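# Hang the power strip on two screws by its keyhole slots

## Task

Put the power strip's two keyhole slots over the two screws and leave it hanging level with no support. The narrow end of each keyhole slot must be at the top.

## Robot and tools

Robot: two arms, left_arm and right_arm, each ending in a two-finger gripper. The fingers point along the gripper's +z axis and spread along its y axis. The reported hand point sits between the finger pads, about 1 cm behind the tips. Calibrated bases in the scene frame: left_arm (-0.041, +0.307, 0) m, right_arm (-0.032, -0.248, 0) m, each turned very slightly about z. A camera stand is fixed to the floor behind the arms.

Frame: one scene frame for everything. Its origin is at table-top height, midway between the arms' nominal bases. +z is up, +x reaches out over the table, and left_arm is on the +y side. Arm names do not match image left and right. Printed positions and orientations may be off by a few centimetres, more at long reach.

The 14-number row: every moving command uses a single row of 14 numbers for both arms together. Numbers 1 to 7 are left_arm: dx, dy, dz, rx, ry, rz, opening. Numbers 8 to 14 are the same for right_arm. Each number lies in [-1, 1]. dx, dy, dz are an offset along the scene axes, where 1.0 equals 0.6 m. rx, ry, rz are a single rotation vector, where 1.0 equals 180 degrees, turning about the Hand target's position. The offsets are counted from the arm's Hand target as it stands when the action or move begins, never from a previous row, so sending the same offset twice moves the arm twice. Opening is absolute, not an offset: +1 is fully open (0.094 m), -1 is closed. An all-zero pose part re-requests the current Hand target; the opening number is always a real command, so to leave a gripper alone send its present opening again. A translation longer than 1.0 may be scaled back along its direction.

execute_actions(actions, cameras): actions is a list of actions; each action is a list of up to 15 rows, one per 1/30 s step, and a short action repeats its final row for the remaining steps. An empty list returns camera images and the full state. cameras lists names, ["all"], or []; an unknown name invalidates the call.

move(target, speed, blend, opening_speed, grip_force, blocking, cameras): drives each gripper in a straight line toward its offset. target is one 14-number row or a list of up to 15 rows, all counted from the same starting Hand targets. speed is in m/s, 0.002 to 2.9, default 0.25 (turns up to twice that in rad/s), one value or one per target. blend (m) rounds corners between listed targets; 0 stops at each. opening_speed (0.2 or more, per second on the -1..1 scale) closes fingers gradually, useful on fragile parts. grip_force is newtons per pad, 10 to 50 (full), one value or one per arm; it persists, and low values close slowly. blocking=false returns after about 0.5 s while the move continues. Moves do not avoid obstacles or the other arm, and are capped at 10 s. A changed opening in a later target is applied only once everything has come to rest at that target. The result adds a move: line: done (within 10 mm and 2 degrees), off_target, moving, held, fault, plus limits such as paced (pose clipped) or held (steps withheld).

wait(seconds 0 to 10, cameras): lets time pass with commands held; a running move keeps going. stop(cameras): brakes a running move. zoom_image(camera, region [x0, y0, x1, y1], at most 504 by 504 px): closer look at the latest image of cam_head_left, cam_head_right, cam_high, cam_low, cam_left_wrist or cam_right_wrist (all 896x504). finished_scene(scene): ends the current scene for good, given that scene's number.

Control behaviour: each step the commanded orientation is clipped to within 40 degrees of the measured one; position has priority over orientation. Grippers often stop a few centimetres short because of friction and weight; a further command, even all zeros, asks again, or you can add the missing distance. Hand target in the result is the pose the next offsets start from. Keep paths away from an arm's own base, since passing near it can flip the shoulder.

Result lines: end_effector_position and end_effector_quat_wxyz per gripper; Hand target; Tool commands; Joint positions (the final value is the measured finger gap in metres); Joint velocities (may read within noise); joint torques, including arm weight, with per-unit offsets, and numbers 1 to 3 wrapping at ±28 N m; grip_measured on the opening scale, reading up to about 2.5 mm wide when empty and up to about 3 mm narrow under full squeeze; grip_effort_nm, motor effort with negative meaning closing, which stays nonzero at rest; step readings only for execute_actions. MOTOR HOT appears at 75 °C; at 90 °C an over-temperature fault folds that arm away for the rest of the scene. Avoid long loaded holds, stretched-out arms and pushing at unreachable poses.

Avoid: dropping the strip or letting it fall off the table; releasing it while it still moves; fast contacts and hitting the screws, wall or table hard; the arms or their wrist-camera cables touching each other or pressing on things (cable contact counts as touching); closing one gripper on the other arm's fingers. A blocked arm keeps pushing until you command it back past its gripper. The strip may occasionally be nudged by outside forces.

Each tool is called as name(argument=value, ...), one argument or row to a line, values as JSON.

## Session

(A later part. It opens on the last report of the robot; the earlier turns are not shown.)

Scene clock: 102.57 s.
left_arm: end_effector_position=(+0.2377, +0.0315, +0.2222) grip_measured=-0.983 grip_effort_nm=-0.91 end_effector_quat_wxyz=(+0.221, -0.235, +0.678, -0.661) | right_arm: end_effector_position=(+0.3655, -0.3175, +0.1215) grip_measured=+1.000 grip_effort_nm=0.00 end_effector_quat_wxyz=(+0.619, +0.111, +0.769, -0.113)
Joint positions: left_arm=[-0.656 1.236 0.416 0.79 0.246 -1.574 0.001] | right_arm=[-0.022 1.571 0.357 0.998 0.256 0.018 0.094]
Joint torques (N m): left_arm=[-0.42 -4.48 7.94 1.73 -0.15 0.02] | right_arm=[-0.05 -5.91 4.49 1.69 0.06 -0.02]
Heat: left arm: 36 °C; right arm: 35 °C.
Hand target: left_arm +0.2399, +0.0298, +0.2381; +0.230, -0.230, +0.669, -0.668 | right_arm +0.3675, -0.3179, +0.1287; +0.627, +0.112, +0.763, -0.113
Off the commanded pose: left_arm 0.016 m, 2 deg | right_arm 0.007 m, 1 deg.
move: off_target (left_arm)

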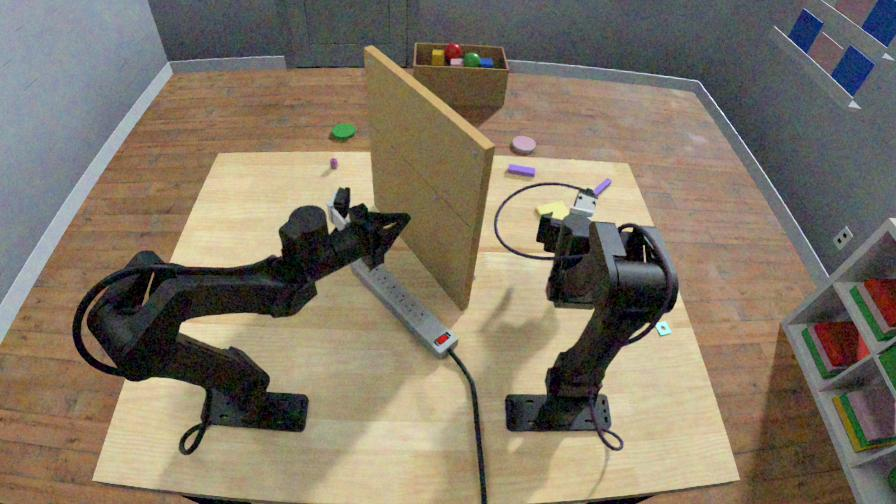

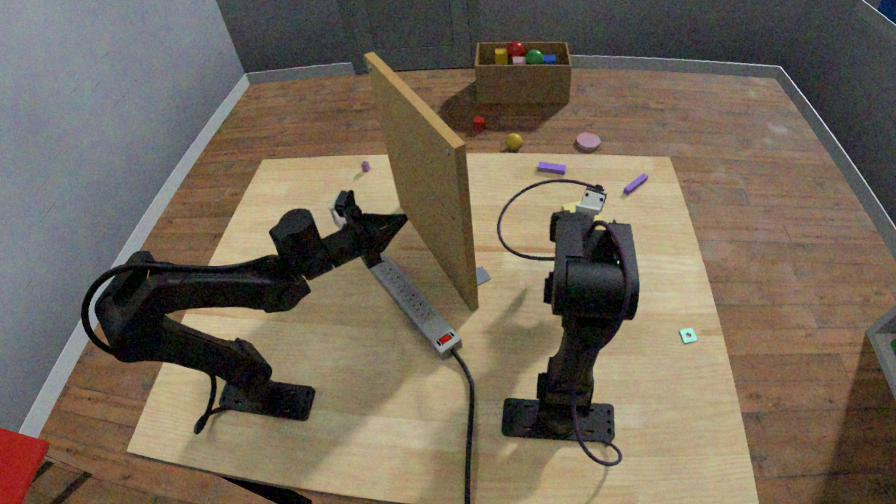

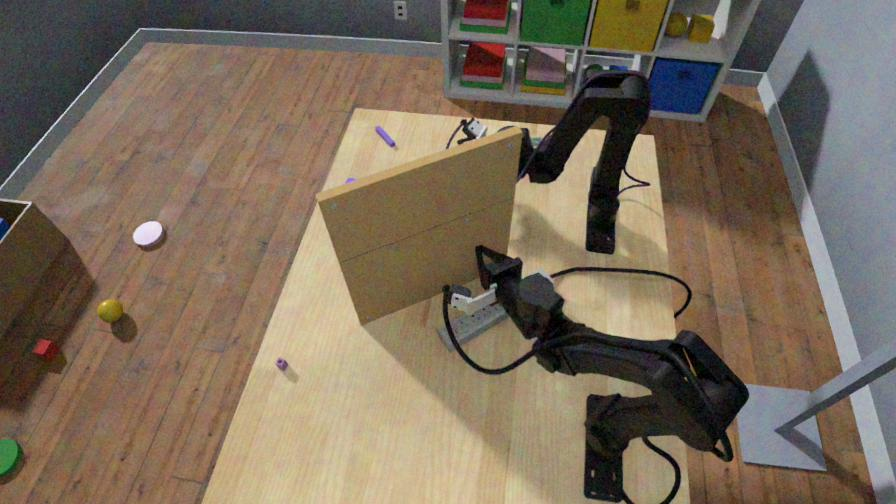

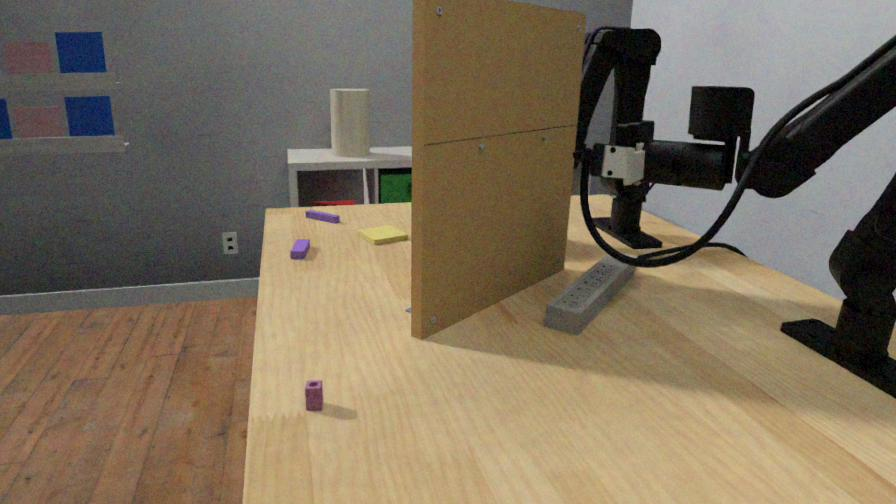

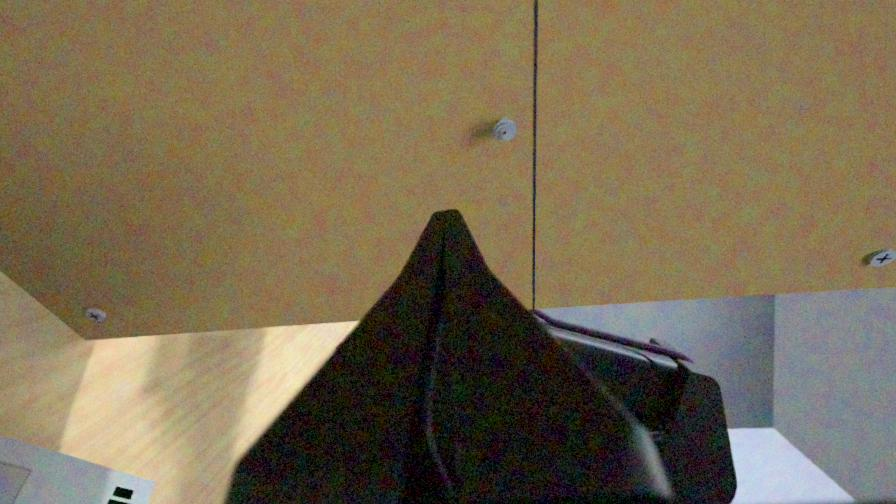

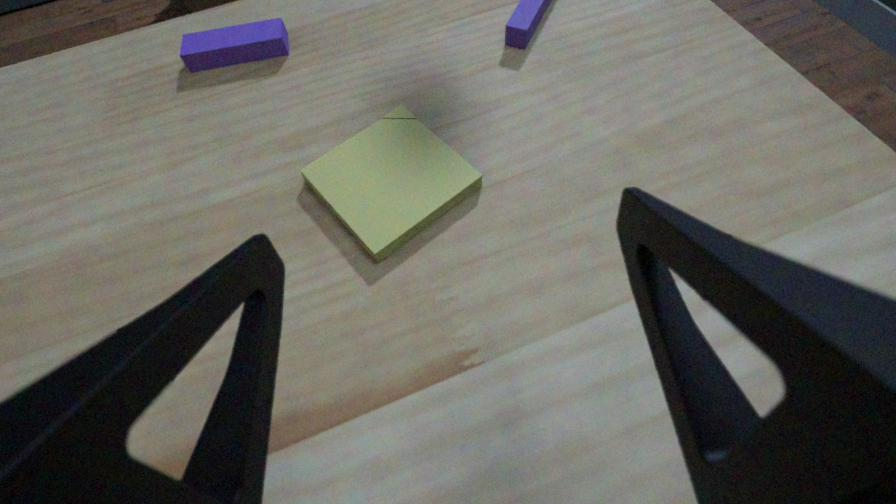

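move(
  target=[0.0137, -0.0537, 0.0275, -0.0074, -0.0058, 0, -1, 0, 0, 0, 0, 0, 0, 1],
  speed=0.08,
  cameras=["cam_left_wrist", "cam_high", "cam_low"],
)

zoom_image(
  camera="cam_left_wrist",
  region=[350, 0, 650, 250],
)

zoom_image(
  camera="cam_low",
  region=[460, 80, 660, 220],
)

zoom_image(
  camera="cam_high",
  region=[400, 170, 600, 320],
)

Scene clock: 111.53 s.
left_arm: end_effector_position=(+0.2436, +0.0021, +0.2448) grip_measured=-0.983 grip_effort_nm=-0.91 end_effector_quat_wxyz=(+0.227, -0.228, +0.667, -0.672) | right_arm: end_effector_position=(+0.3655, -0.3175, +0.1215) grip_measured=+1.000 grip_effort_nm=0.00 end_effector_quat_wxyz=(+0.619, +0.111, +0.769, -0.113)
Joint positions: left_arm=[-0.737 1.309 0.527 0.788 0.165 -1.574 0.001] | right_arm=[-0.022 1.571 0.357 0.998 0.256 0.018 0.094]
Joint torques (N m): left_arm=[-0.5 -2.65 8.06 2.02 -0.14 -0.03] | right_arm=[0.01 -5.9 4.55 1.66 0.06 0]
Heat: left arm: 36 °C; right arm: 35 °C.
Hand target: left_arm +0.2482, -0.0024, +0.2546; +0.234, -0.227, +0.659, -0.678 | right_arm +0.3675, -0.3179, +0.1287; +0.627, +0.112, +0.763, -0.113
Off the commanded pose: left_arm 0.012 m, 1 deg | right_arm 0.007 m, 1 deg.
move: off_target (left_arm)
Images, in order (width x height): cam_high 896x504, cam_low 896x504, cam_left_wrist 896x504.

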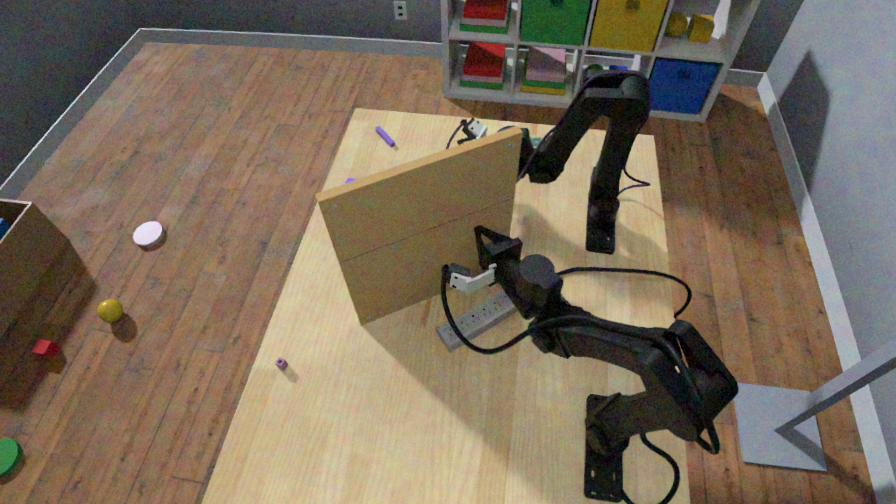

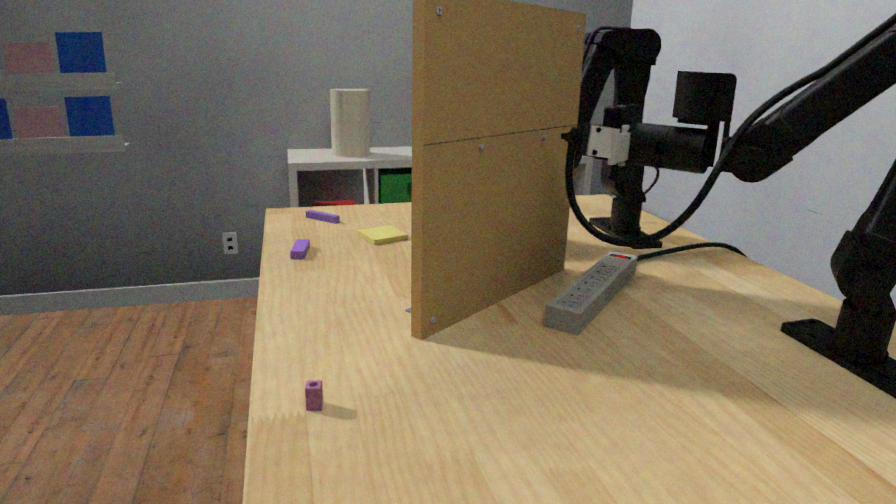

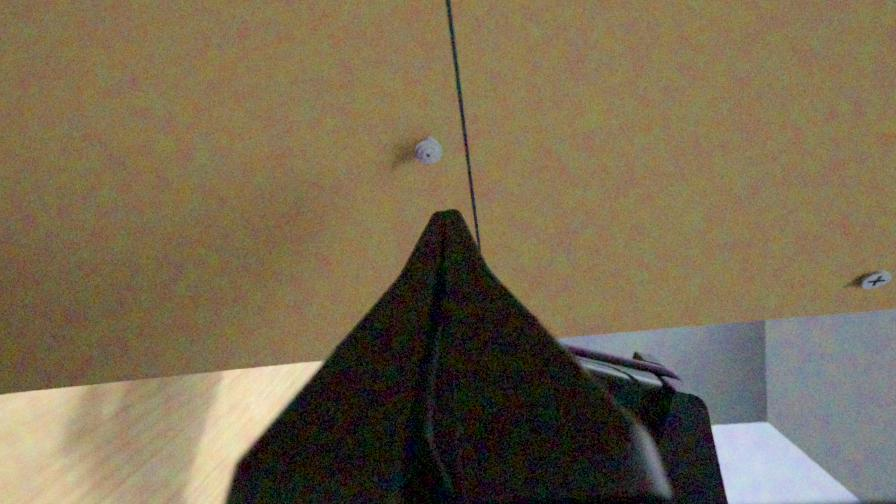

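Scaled by 1.680 from the camera's 896x504 image, which has a finer 1280x720 frame.

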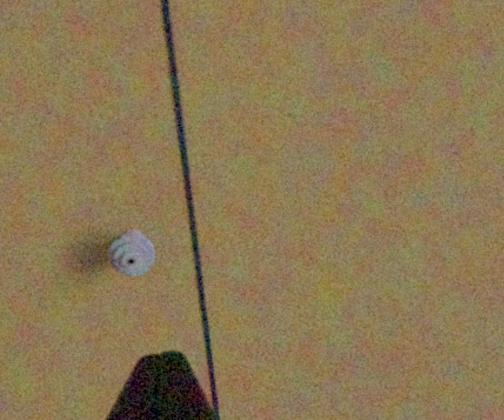

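Scaled by 2.520 from the camera's 896x504 image, which has a finer 1280x720 frame.

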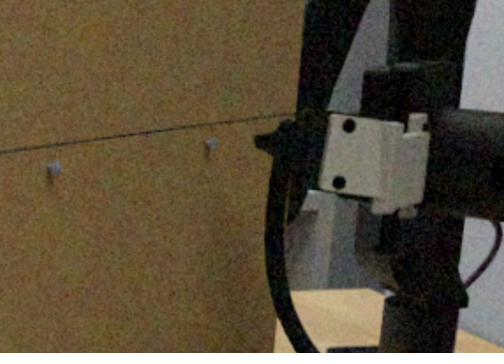

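Scaled by 2.520 from the camera's 896x504 image, which has a finer 1280x720 frame.

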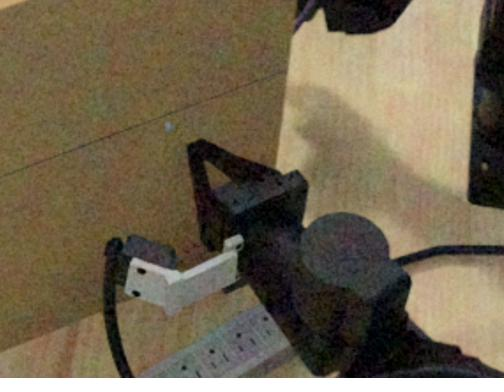

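move(
  target=[0.0135, -0.0065, -0.0083, 0, 0, 0, -1, 0, 0, 0, 0, 0, 0, 1],
  speed=0.05,
  cameras=["cam_left_wrist", "cam_high", "cam_low"],
)

zoom_image(
  camera="cam_left_wrist",
  region=[350, 50, 550, 250],
)

zoom_image(
  camera="cam_low",
  region=[460, 100, 600, 200],
)

zoom_image(
  camera="cam_high",
  region=[420, 180, 540, 280],
)

Scene clock: 118.20 s.
left_arm: end_effector_position=(+0.2497, -0.0035, +0.2392) grip_measured=-0.983 grip_effort_nm=-0.91 end_effector_quat_wxyz=(+0.227, -0.229, +0.668, -0.670) | right_arm: end_effector_position=(+0.3655, -0.3175, +0.1215) grip_measured=+1.000 grip_effort_nm=0.00 end_effector_quat_wxyz=(+0.619, +0.111, +0.769, -0.113)
Joint positions: left_arm=[-0.737 1.36 0.541 0.821 0.164 -1.574 0.001] | right_arm=[-0.022 1.571 0.357 0.998 0.256 0.018 0.094]
Joint torques (N m): left_arm=[0.4 -2.91 7.98 2.07 -0.05 -0.02] | right_arm=[0.02 -5.94 4.53 1.69 0.06 0]
Heat: left arm: 36 °C; right arm: 35 °C.
Hand target: left_arm +0.2563, -0.0063, +0.2494; +0.234, -0.227, +0.659, -0.678 | right_arm +0.3675, -0.3179, +0.1287; +0.627, +0.112, +0.763, -0.113
Off the commanded pose: left_arm 0.013 m, 2 deg | right_arm 0.007 m, 1 deg.
move: off_target (left_arm)
Images, in order (width x height): cam_high 896x504, cam_low 896x504, cam_left_wrist 896x504.

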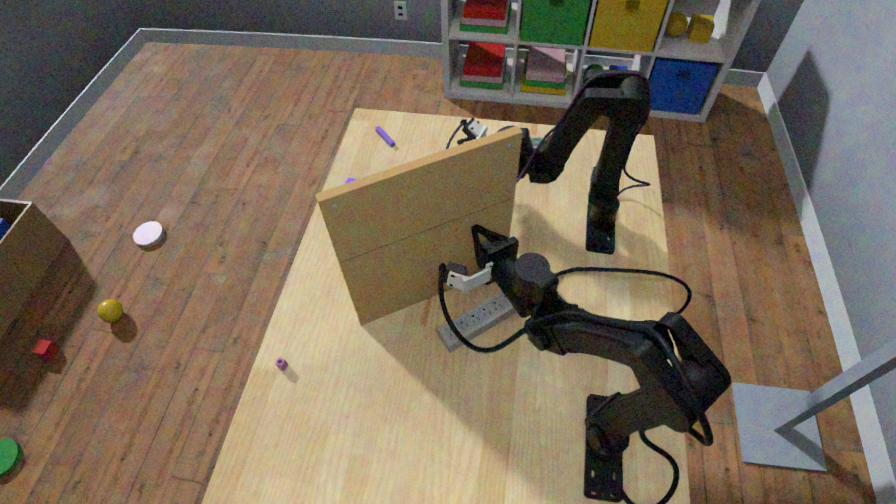

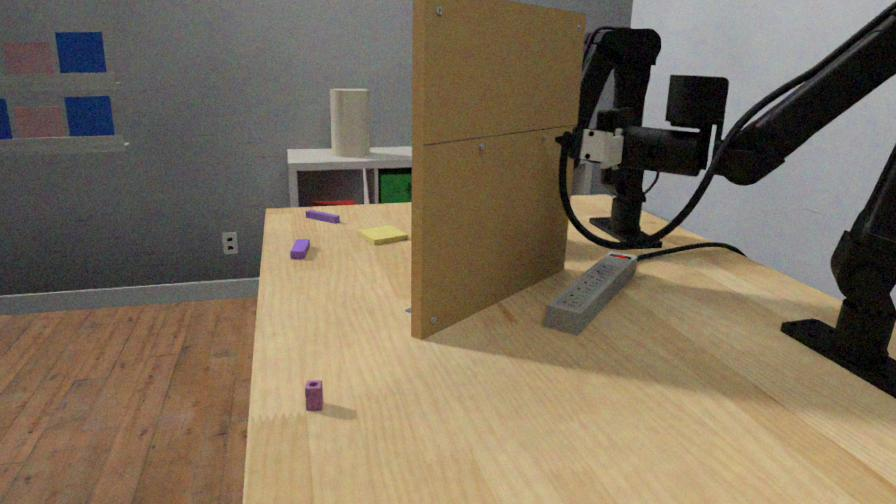

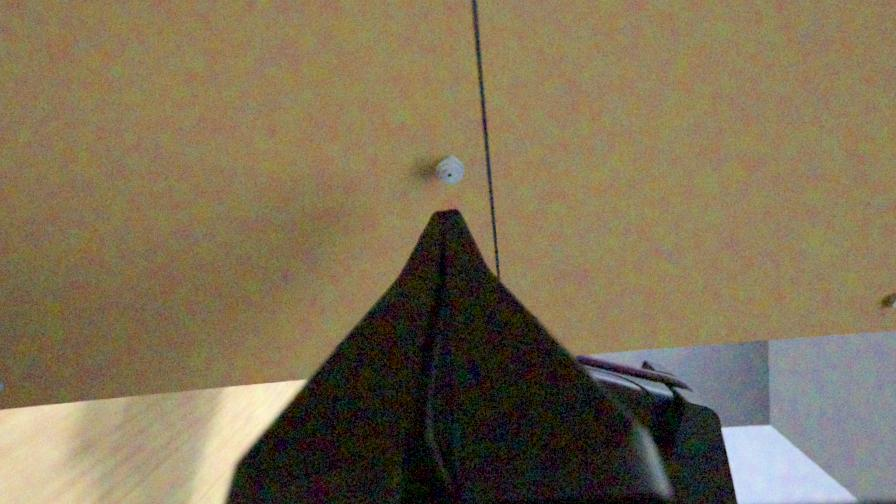

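Scaled by 2.520 from the camera's 896x504 image, which has a finer 1280x720 frame.

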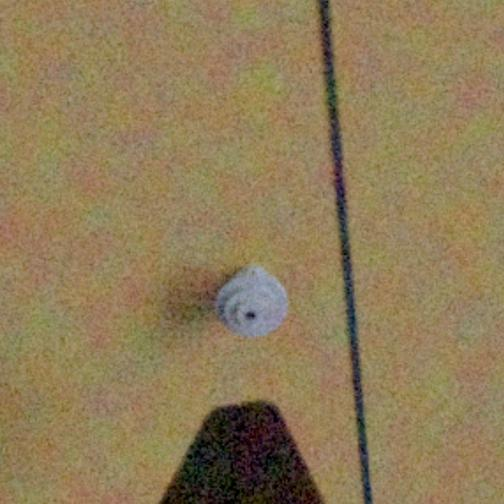

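Scaled by 3.600 from the camera's 896x504 image, which has a finer 1280x720 frame.

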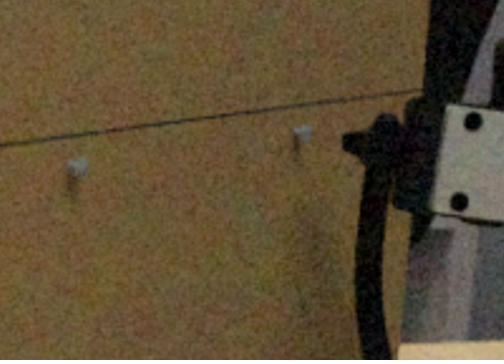

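Scaled by 4.200 from the camera's 896x504 image, which has a finer 1280x720 frame.

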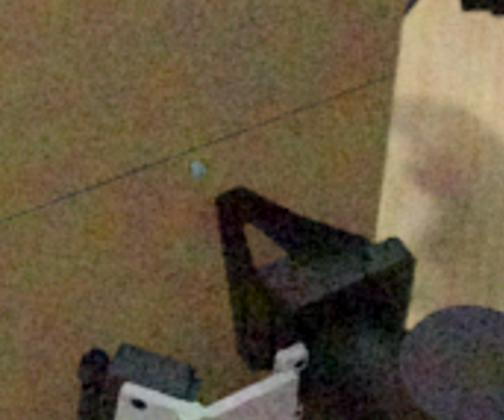

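move(
  target=[0.0102, -0.0132, 0, 0, 0, 0, -1, 0, 0, 0, 0, 0, 0, 1],
  speed=0.04,
  cameras=["cam_left_wrist", "cam_high", "cam_low"],
)

zoom_image(
  camera="cam_left_wrist",
  region=[350, 50, 550, 250],
)

zoom_image(
  camera="cam_low",
  region=[460, 100, 600, 200],
)

zoom_image(
  camera="cam_high",
  region=[420, 180, 540, 280],
)

Scene clock: 123.43 s.
left_arm: end_effector_position=(+0.2568, -0.0101, +0.2399) grip_measured=-0.983 grip_effort_nm=-0.91 end_effector_quat_wxyz=(+0.227, -0.229, +0.668, -0.671) | right_arm: end_effector_position=(+0.3655, -0.3175, +0.1215) grip_measured=+1.000 grip_effort_nm=0.00 end_effector_quat_wxyz=(+0.619, +0.111, +0.769, -0.113)
Joint positions: left_arm=[-0.737 1.402 0.575 0.83 0.164 -1.574 0.001] | right_arm=[-0.022 1.571 0.357 0.998 0.256 0.018 0.094]
Joint torques (N m): left_arm=[-0.12 -3.11 7.97 2.06 -0.12 0] | right_arm=[-0.05 -5.93 4.49 1.68 0.05 -0.02]
Heat: left arm: 36 °C; right arm: 35 °C.
Hand target: left_arm +0.2624, -0.0142, +0.2496; +0.234, -0.227, +0.659, -0.678 | right_arm +0.3675, -0.3179, +0.1287; +0.627, +0.112, +0.763, -0.113
Off the commanded pose: left_arm 0.012 m, 2 deg | right_arm 0.007 m, 1 deg.
move: off_target (left_arm)
Images, in order (width x height): cam_high 896x504, cam_low 896x504, cam_left_wrist 896x504.

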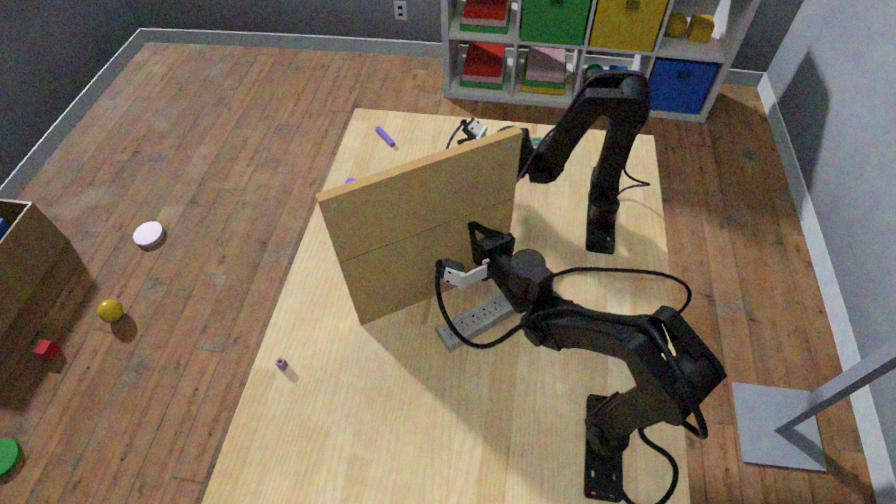

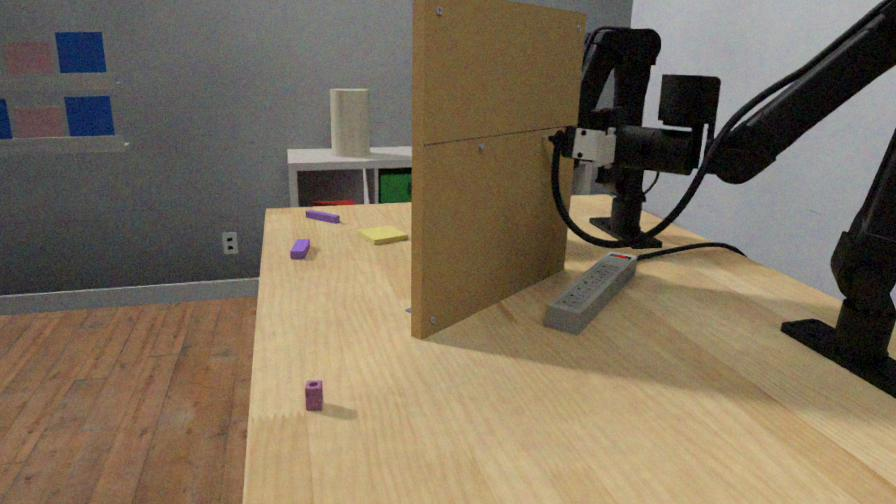

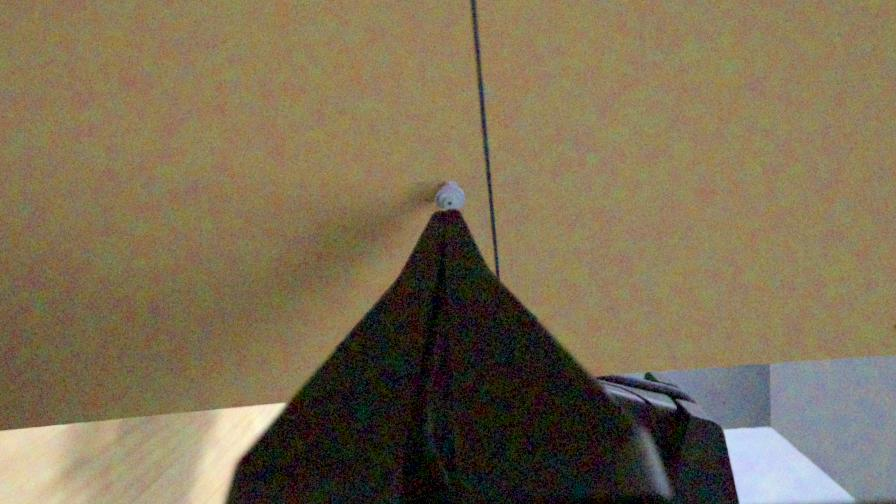

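Scaled by 2.520 from the camera's 896x504 image, which has a finer 1280x720 frame.

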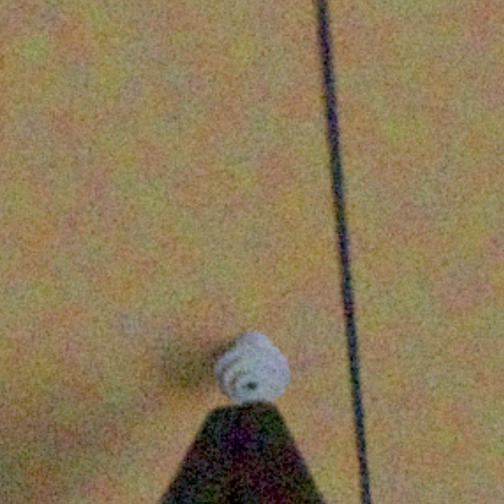

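Scaled by 3.600 from the camera's 896x504 image, which has a finer 1280x720 frame.

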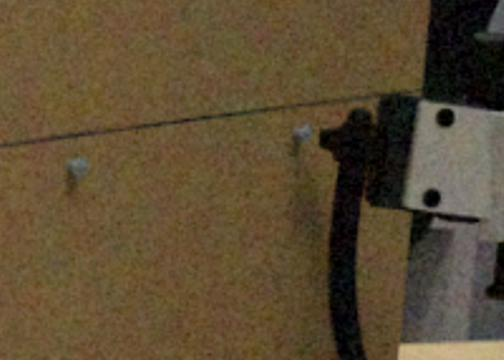

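Scaled by 4.200 from the camera's 896x504 image, which has a finer 1280x720 frame.

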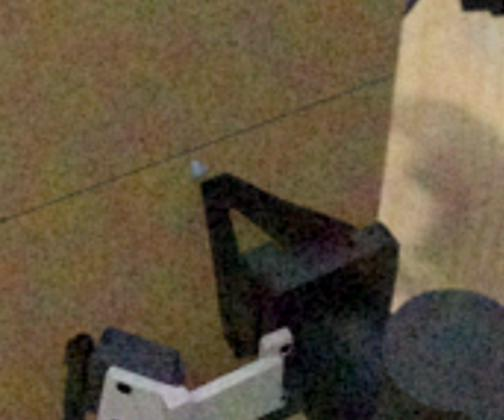

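move(
  target=[
    [-0.0203, 0.0264, 0, 0, 0, 0, -1, 0, 0, 0, 0, 0, 0, 1],
    [0.1813, 0.1653, 0.0008, 0, 0, 0, -1, 0, 0, 0, 0, 0, 0, 1],
  ],
  blend=0.01,
  speed=0.12,
  cameras=["cam_left_wrist", "cam_high", "cam_low"],
)

zoom_image(
  camera="cam_left_wrist",
  region=[350, 50, 600, 250],
)

zoom_image(
  camera="cam_low",
  region=[440, 80, 600, 200],
)

zoom_image(
  camera="cam_high",
  region=[360, 200, 500, 310],
)

Scene clock: 148.10 s.
left_arm: end_effector_position=(+0.3657, +0.0875, +0.2431) grip_measured=-0.983 grip_effort_nm=-0.91 end_effector_quat_wxyz=(+0.230, -0.237, +0.663, -0.671) | right_arm: end_effector_position=(+0.3655, -0.3175, +0.1215) grip_measured=+1.000 grip_effort_nm=0.00 end_effector_quat_wxyz=(+0.619, +0.111, +0.769, -0.113)
Joint positions: left_arm=[-0.25 1.591 0.755 0.845 0.634 -1.59 0.001] | right_arm=[-0.022 1.571 0.357 0.998 0.256 0.018 0.094]
Joint torques (N m): left_arm=[0.14 -4.38 7.8 1.97 0.09 -0.01] | right_arm=[-0.08 -5.96 4.52 1.69 0.05 -0.01]
Heat: left arm: 37 °C; right arm: 35 °C.
Hand target: left_arm +0.3712, +0.0850, +0.2499; +0.234, -0.227, +0.659, -0.678 | right_arm +0.3675, -0.3179, +0.1287; +0.627, +0.112, +0.763, -0.113
Off the commanded pose: left_arm 0.009 m, 2 deg | right_arm 0.007 m, 1 deg.
move: done; blend cut to 0.0097 m at target 1
Images, in order (width x height): cam_high 896x504, cam_low 896x504, cam_left_wrist 896x504.

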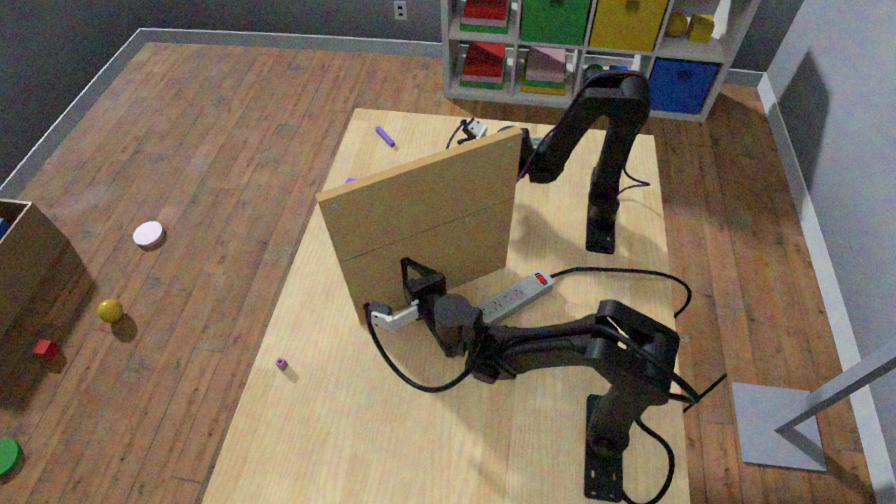

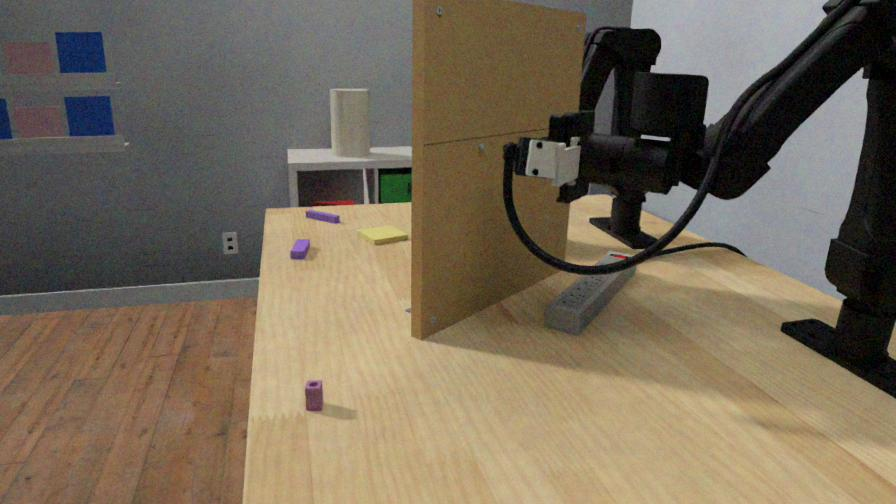

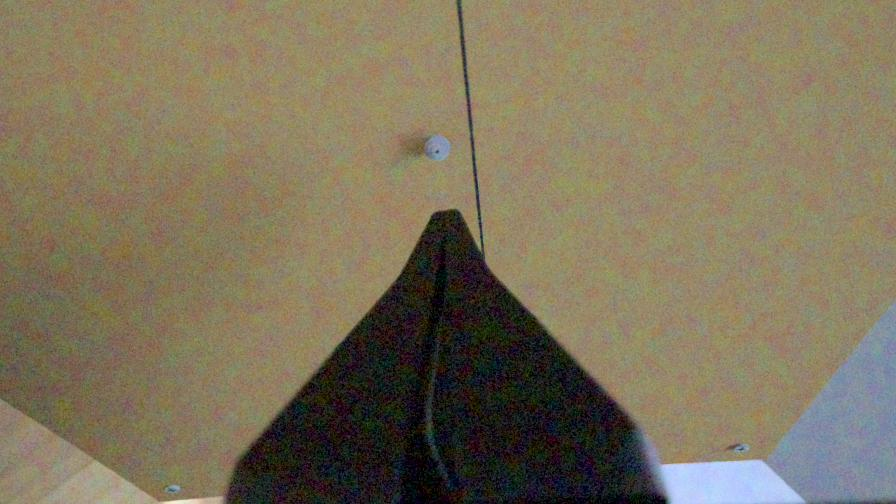

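Scaled by 2.016 from the camera's 896x504 image, which has a finer 1280x720 frame.

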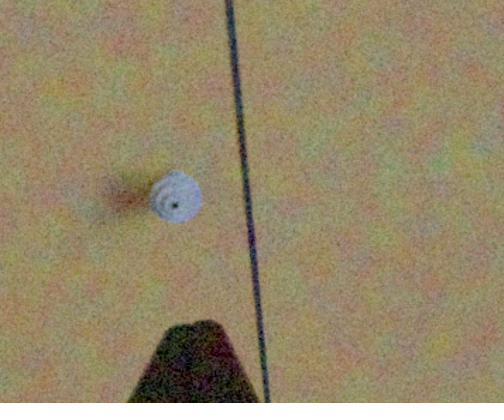

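Scaled by 3.150 from the camera's 896x504 image, which has a finer 1280x720 frame.

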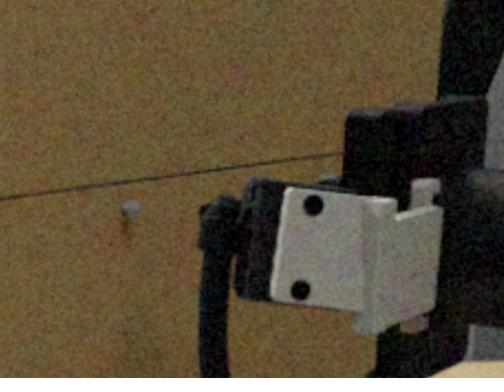

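Scaled by 3.600 from the camera's 896x504 image, which has a finer 1280x720 frame.

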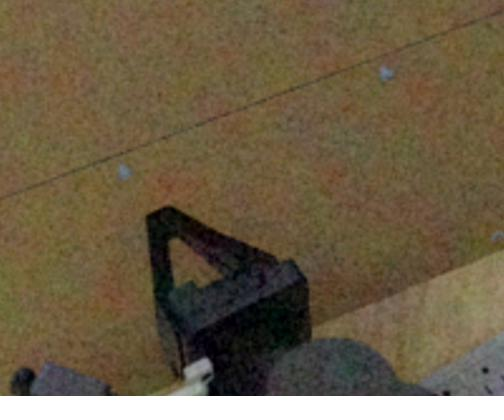

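move(
  target=[0.0145, -0.0182, -0.005, 0, 0, 0, -1, 0, 0, 0, 0, 0, 0, 1],
  speed=0.05,
  cameras=["cam_left_wrist", "cam_high", "cam_low"],
)

zoom_image(
  camera="cam_left_wrist",
  region=[350, 50, 550, 250],
)

zoom_image(
  camera="cam_high",
  region=[360, 200, 480, 300],
)

Scene clock: 152.87 s.
left_arm: end_effector_position=(+0.3730, +0.0778, +0.2407) grip_measured=-0.983 grip_effort_nm=-0.91 end_effector_quat_wxyz=(+0.226, -0.233, +0.665, -0.673) | right_arm: end_effector_position=(+0.3655, -0.3175, +0.1215) grip_measured=+1.000 grip_effort_nm=0.00 end_effector_quat_wxyz=(+0.619, +0.111, +0.769, -0.113)
Joint positions: left_arm=[-0.267 1.638 0.793 0.854 0.63 -1.59 0.001] | right_arm=[-0.022 1.571 0.357 0.998 0.256 0.018 0.094]
Joint torques (N m): left_arm=[-0.54 -4.68 7.72 1.96 -0.12 0] | right_arm=[-0.05 -5.91 4.48 1.68 0.04 0]
Heat: left arm: 36 °C; right arm: 35 °C.
Hand target: left_arm +0.3799, +0.0740, +0.2470; +0.234, -0.227, +0.659, -0.678 | right_arm +0.3675, -0.3179, +0.1287; +0.627, +0.112, +0.763, -0.113
Off the commanded pose: left_arm 0.010 m, 1 deg | right_arm 0.007 m, 1 deg.
move: done
Images, in order (width x height): cam_high 896x504, cam_low 896x504, cam_left_wrist 896x504.

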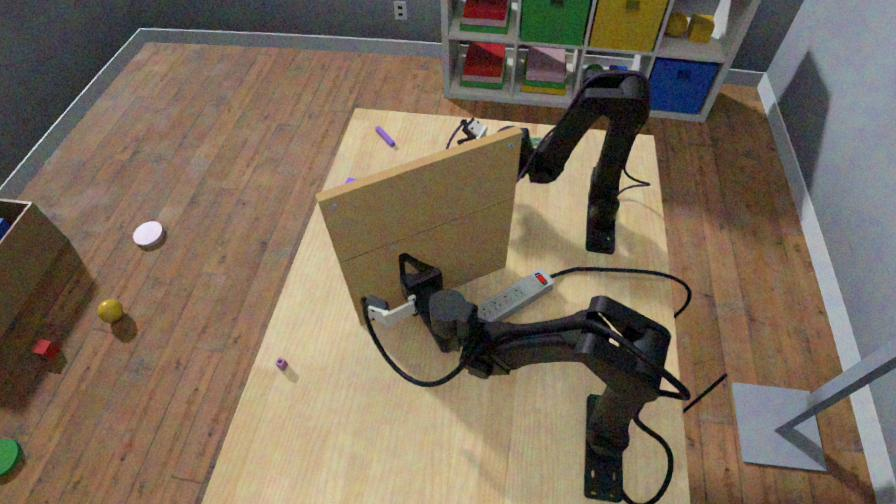

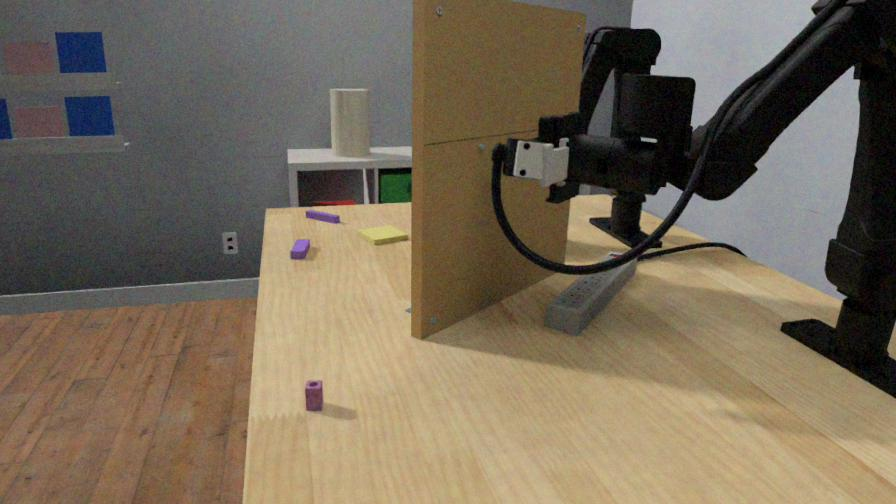

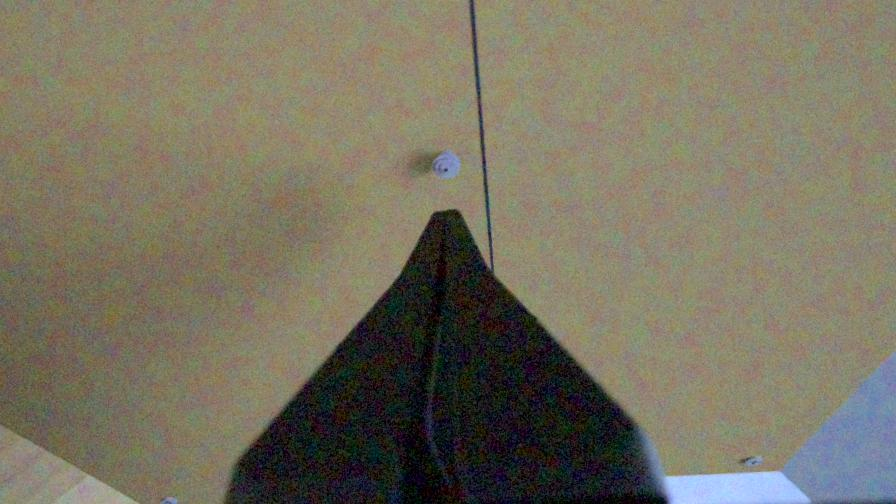

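Scaled by 2.520 from the camera's 896x504 image, which has a finer 1280x720 frame.

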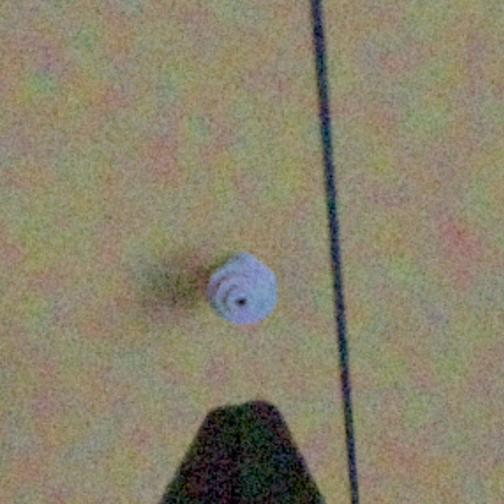

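Scaled by 4.200 from the camera's 896x504 image, which has a finer 1280x720 frame.

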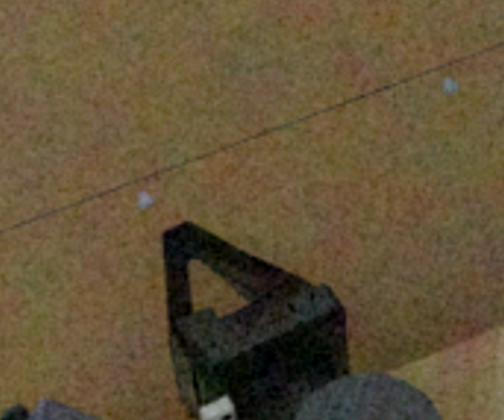

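zoom_image(
  camera="cam_left_wrist",
  region=[0, 400, 200, 504],
)

zoom_image(
  camera="cam_left_wrist",
  region=[720, 320, 896, 504],
)

zoom_image(
  camera="cam_left_wrist",
  region=[430, 0, 530, 290],
)

Scaled by 2.520 from the camera's 896x504 image, which has a finer 1280x720 frame.

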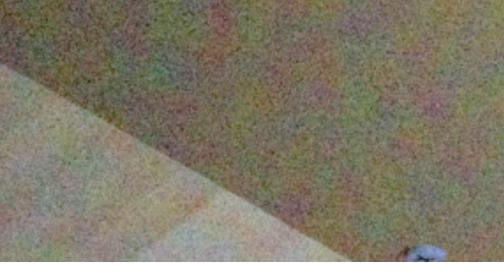

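Scaled by 2.739 from the camera's 896x504 image, which has a finer 1280x720 frame.

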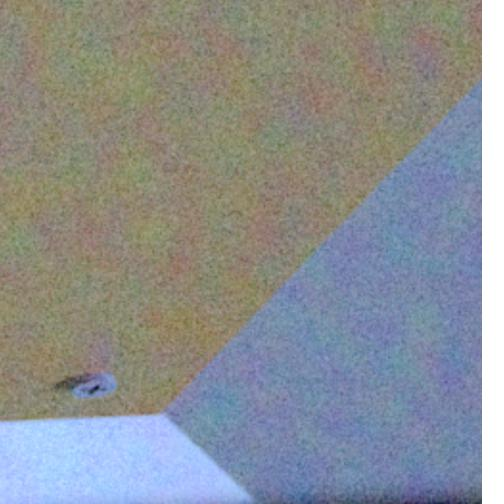

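Scaled by 1.738 from the camera's 896x504 image, which has a finer 1280x720 frame.

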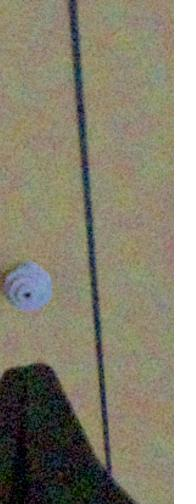

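move(
  target=[0.0112, -0.0145, -0.0017, 0, 0, 0, -1, 0, 0, 0, 0, 0, 0, 1],
  speed=0.04,
  cameras=["cam_left_wrist", "cam_high", "cam_low"],
)

zoom_image(
  camera="cam_left_wrist",
  region=[350, 50, 550, 250],
)

zoom_image(
  camera="cam_high",
  region=[360, 200, 480, 300],
)

Scene clock: 185.80 s.
left_arm: end_effector_position=(+0.3796, +0.0693, +0.2409) grip_measured=-0.983 grip_effort_nm=-0.91 end_effector_quat_wxyz=(+0.226, -0.232, +0.664, -0.674) | right_arm: end_effector_position=(+0.3655, -0.3175, +0.1215) grip_measured=+1.000 grip_effort_nm=0.01 end_effector_quat_wxyz=(+0.619, +0.111, +0.769, -0.113)
Joint positions: left_arm=[-0.287 1.671 0.827 0.856 0.611 -1.59 0.001] | right_arm=[-0.022 1.571 0.357 0.998 0.256 0.018 0.094]
Joint torques (N m): left_arm=[-0.53 -4.9 7.79 1.97 -0.12 -0.01] | right_arm=[0.03 -5.87 4.53 1.68 0.05 0]
Heat: left arm: 38 °C; right arm: 34 °C.
Hand target: left_arm +0.3865, +0.0653, +0.2460; +0.234, -0.227, +0.659, -0.678 | right_arm +0.3675, -0.3179, +0.1287; +0.627, +0.112, +0.763, -0.113
Off the commanded pose: left_arm 0.010 m, 1 deg | right_arm 0.007 m, 1 deg.
move: done
Images, in order (width x height): cam_high 896x504, cam_low 896x504, cam_left_wrist 896x504.

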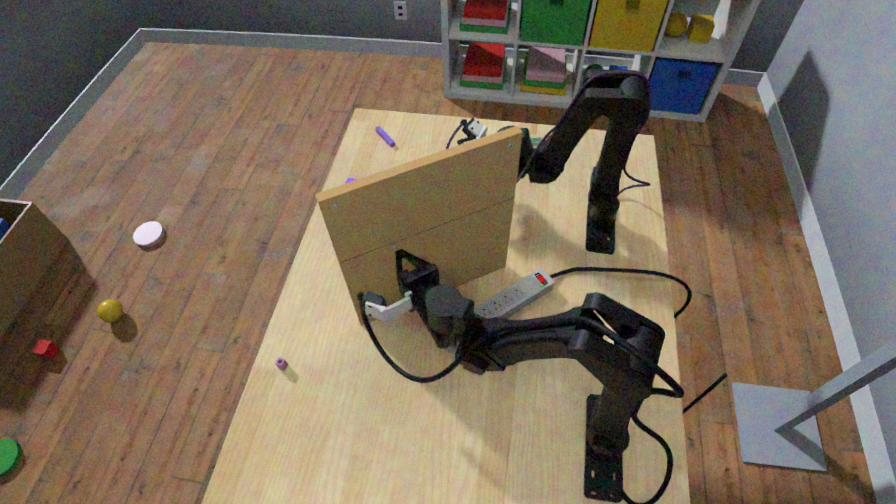

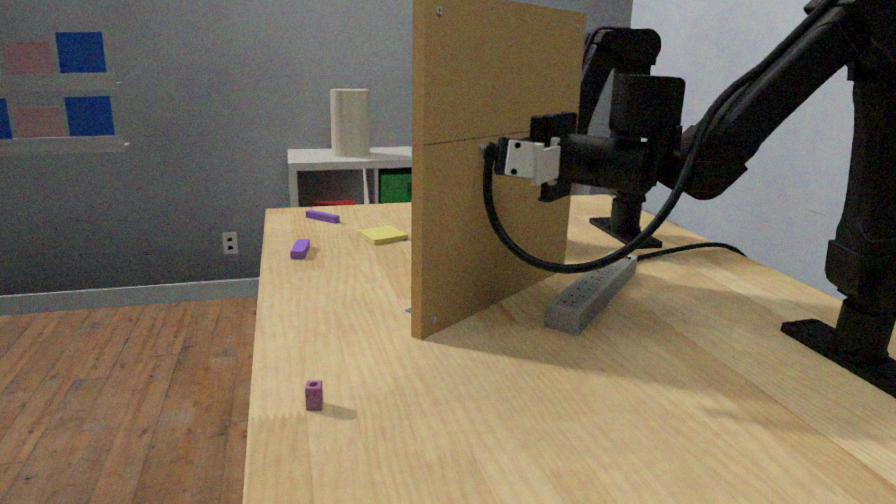

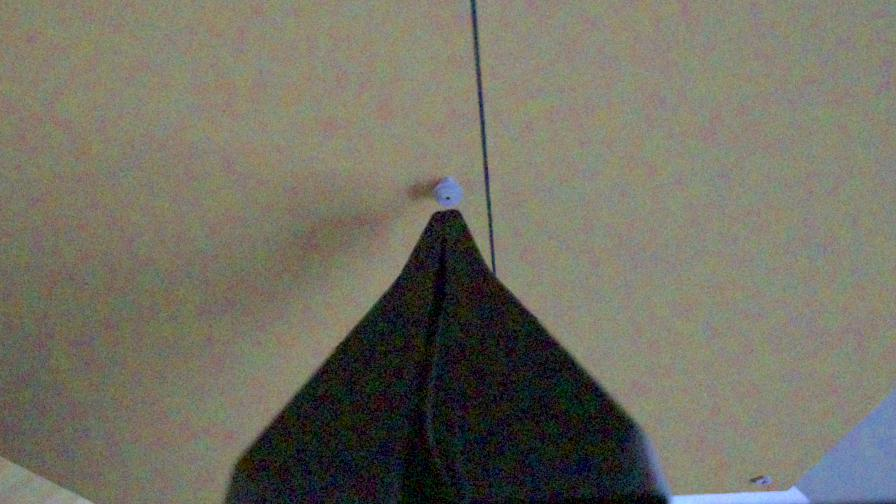

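Scaled by 2.520 from the camera's 896x504 image, which has a finer 1280x720 frame.

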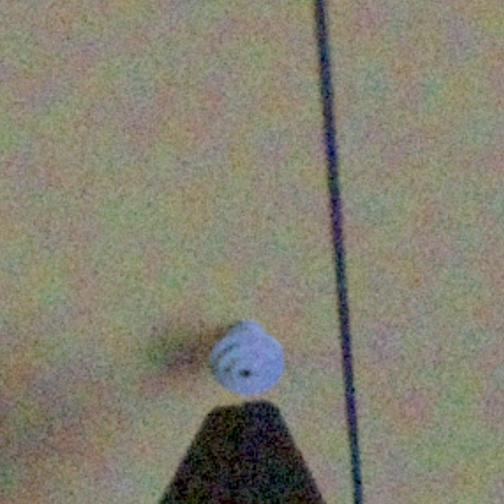

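Scaled by 4.200 from the camera's 896x504 image, which has a finer 1280x720 frame.

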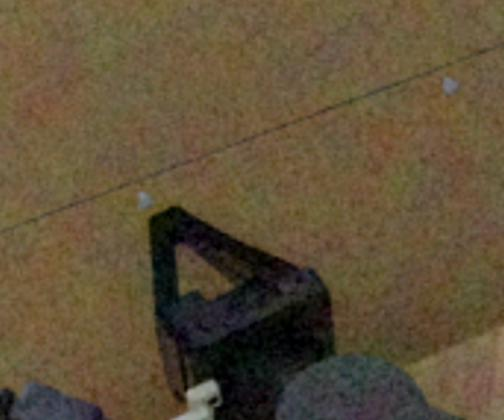

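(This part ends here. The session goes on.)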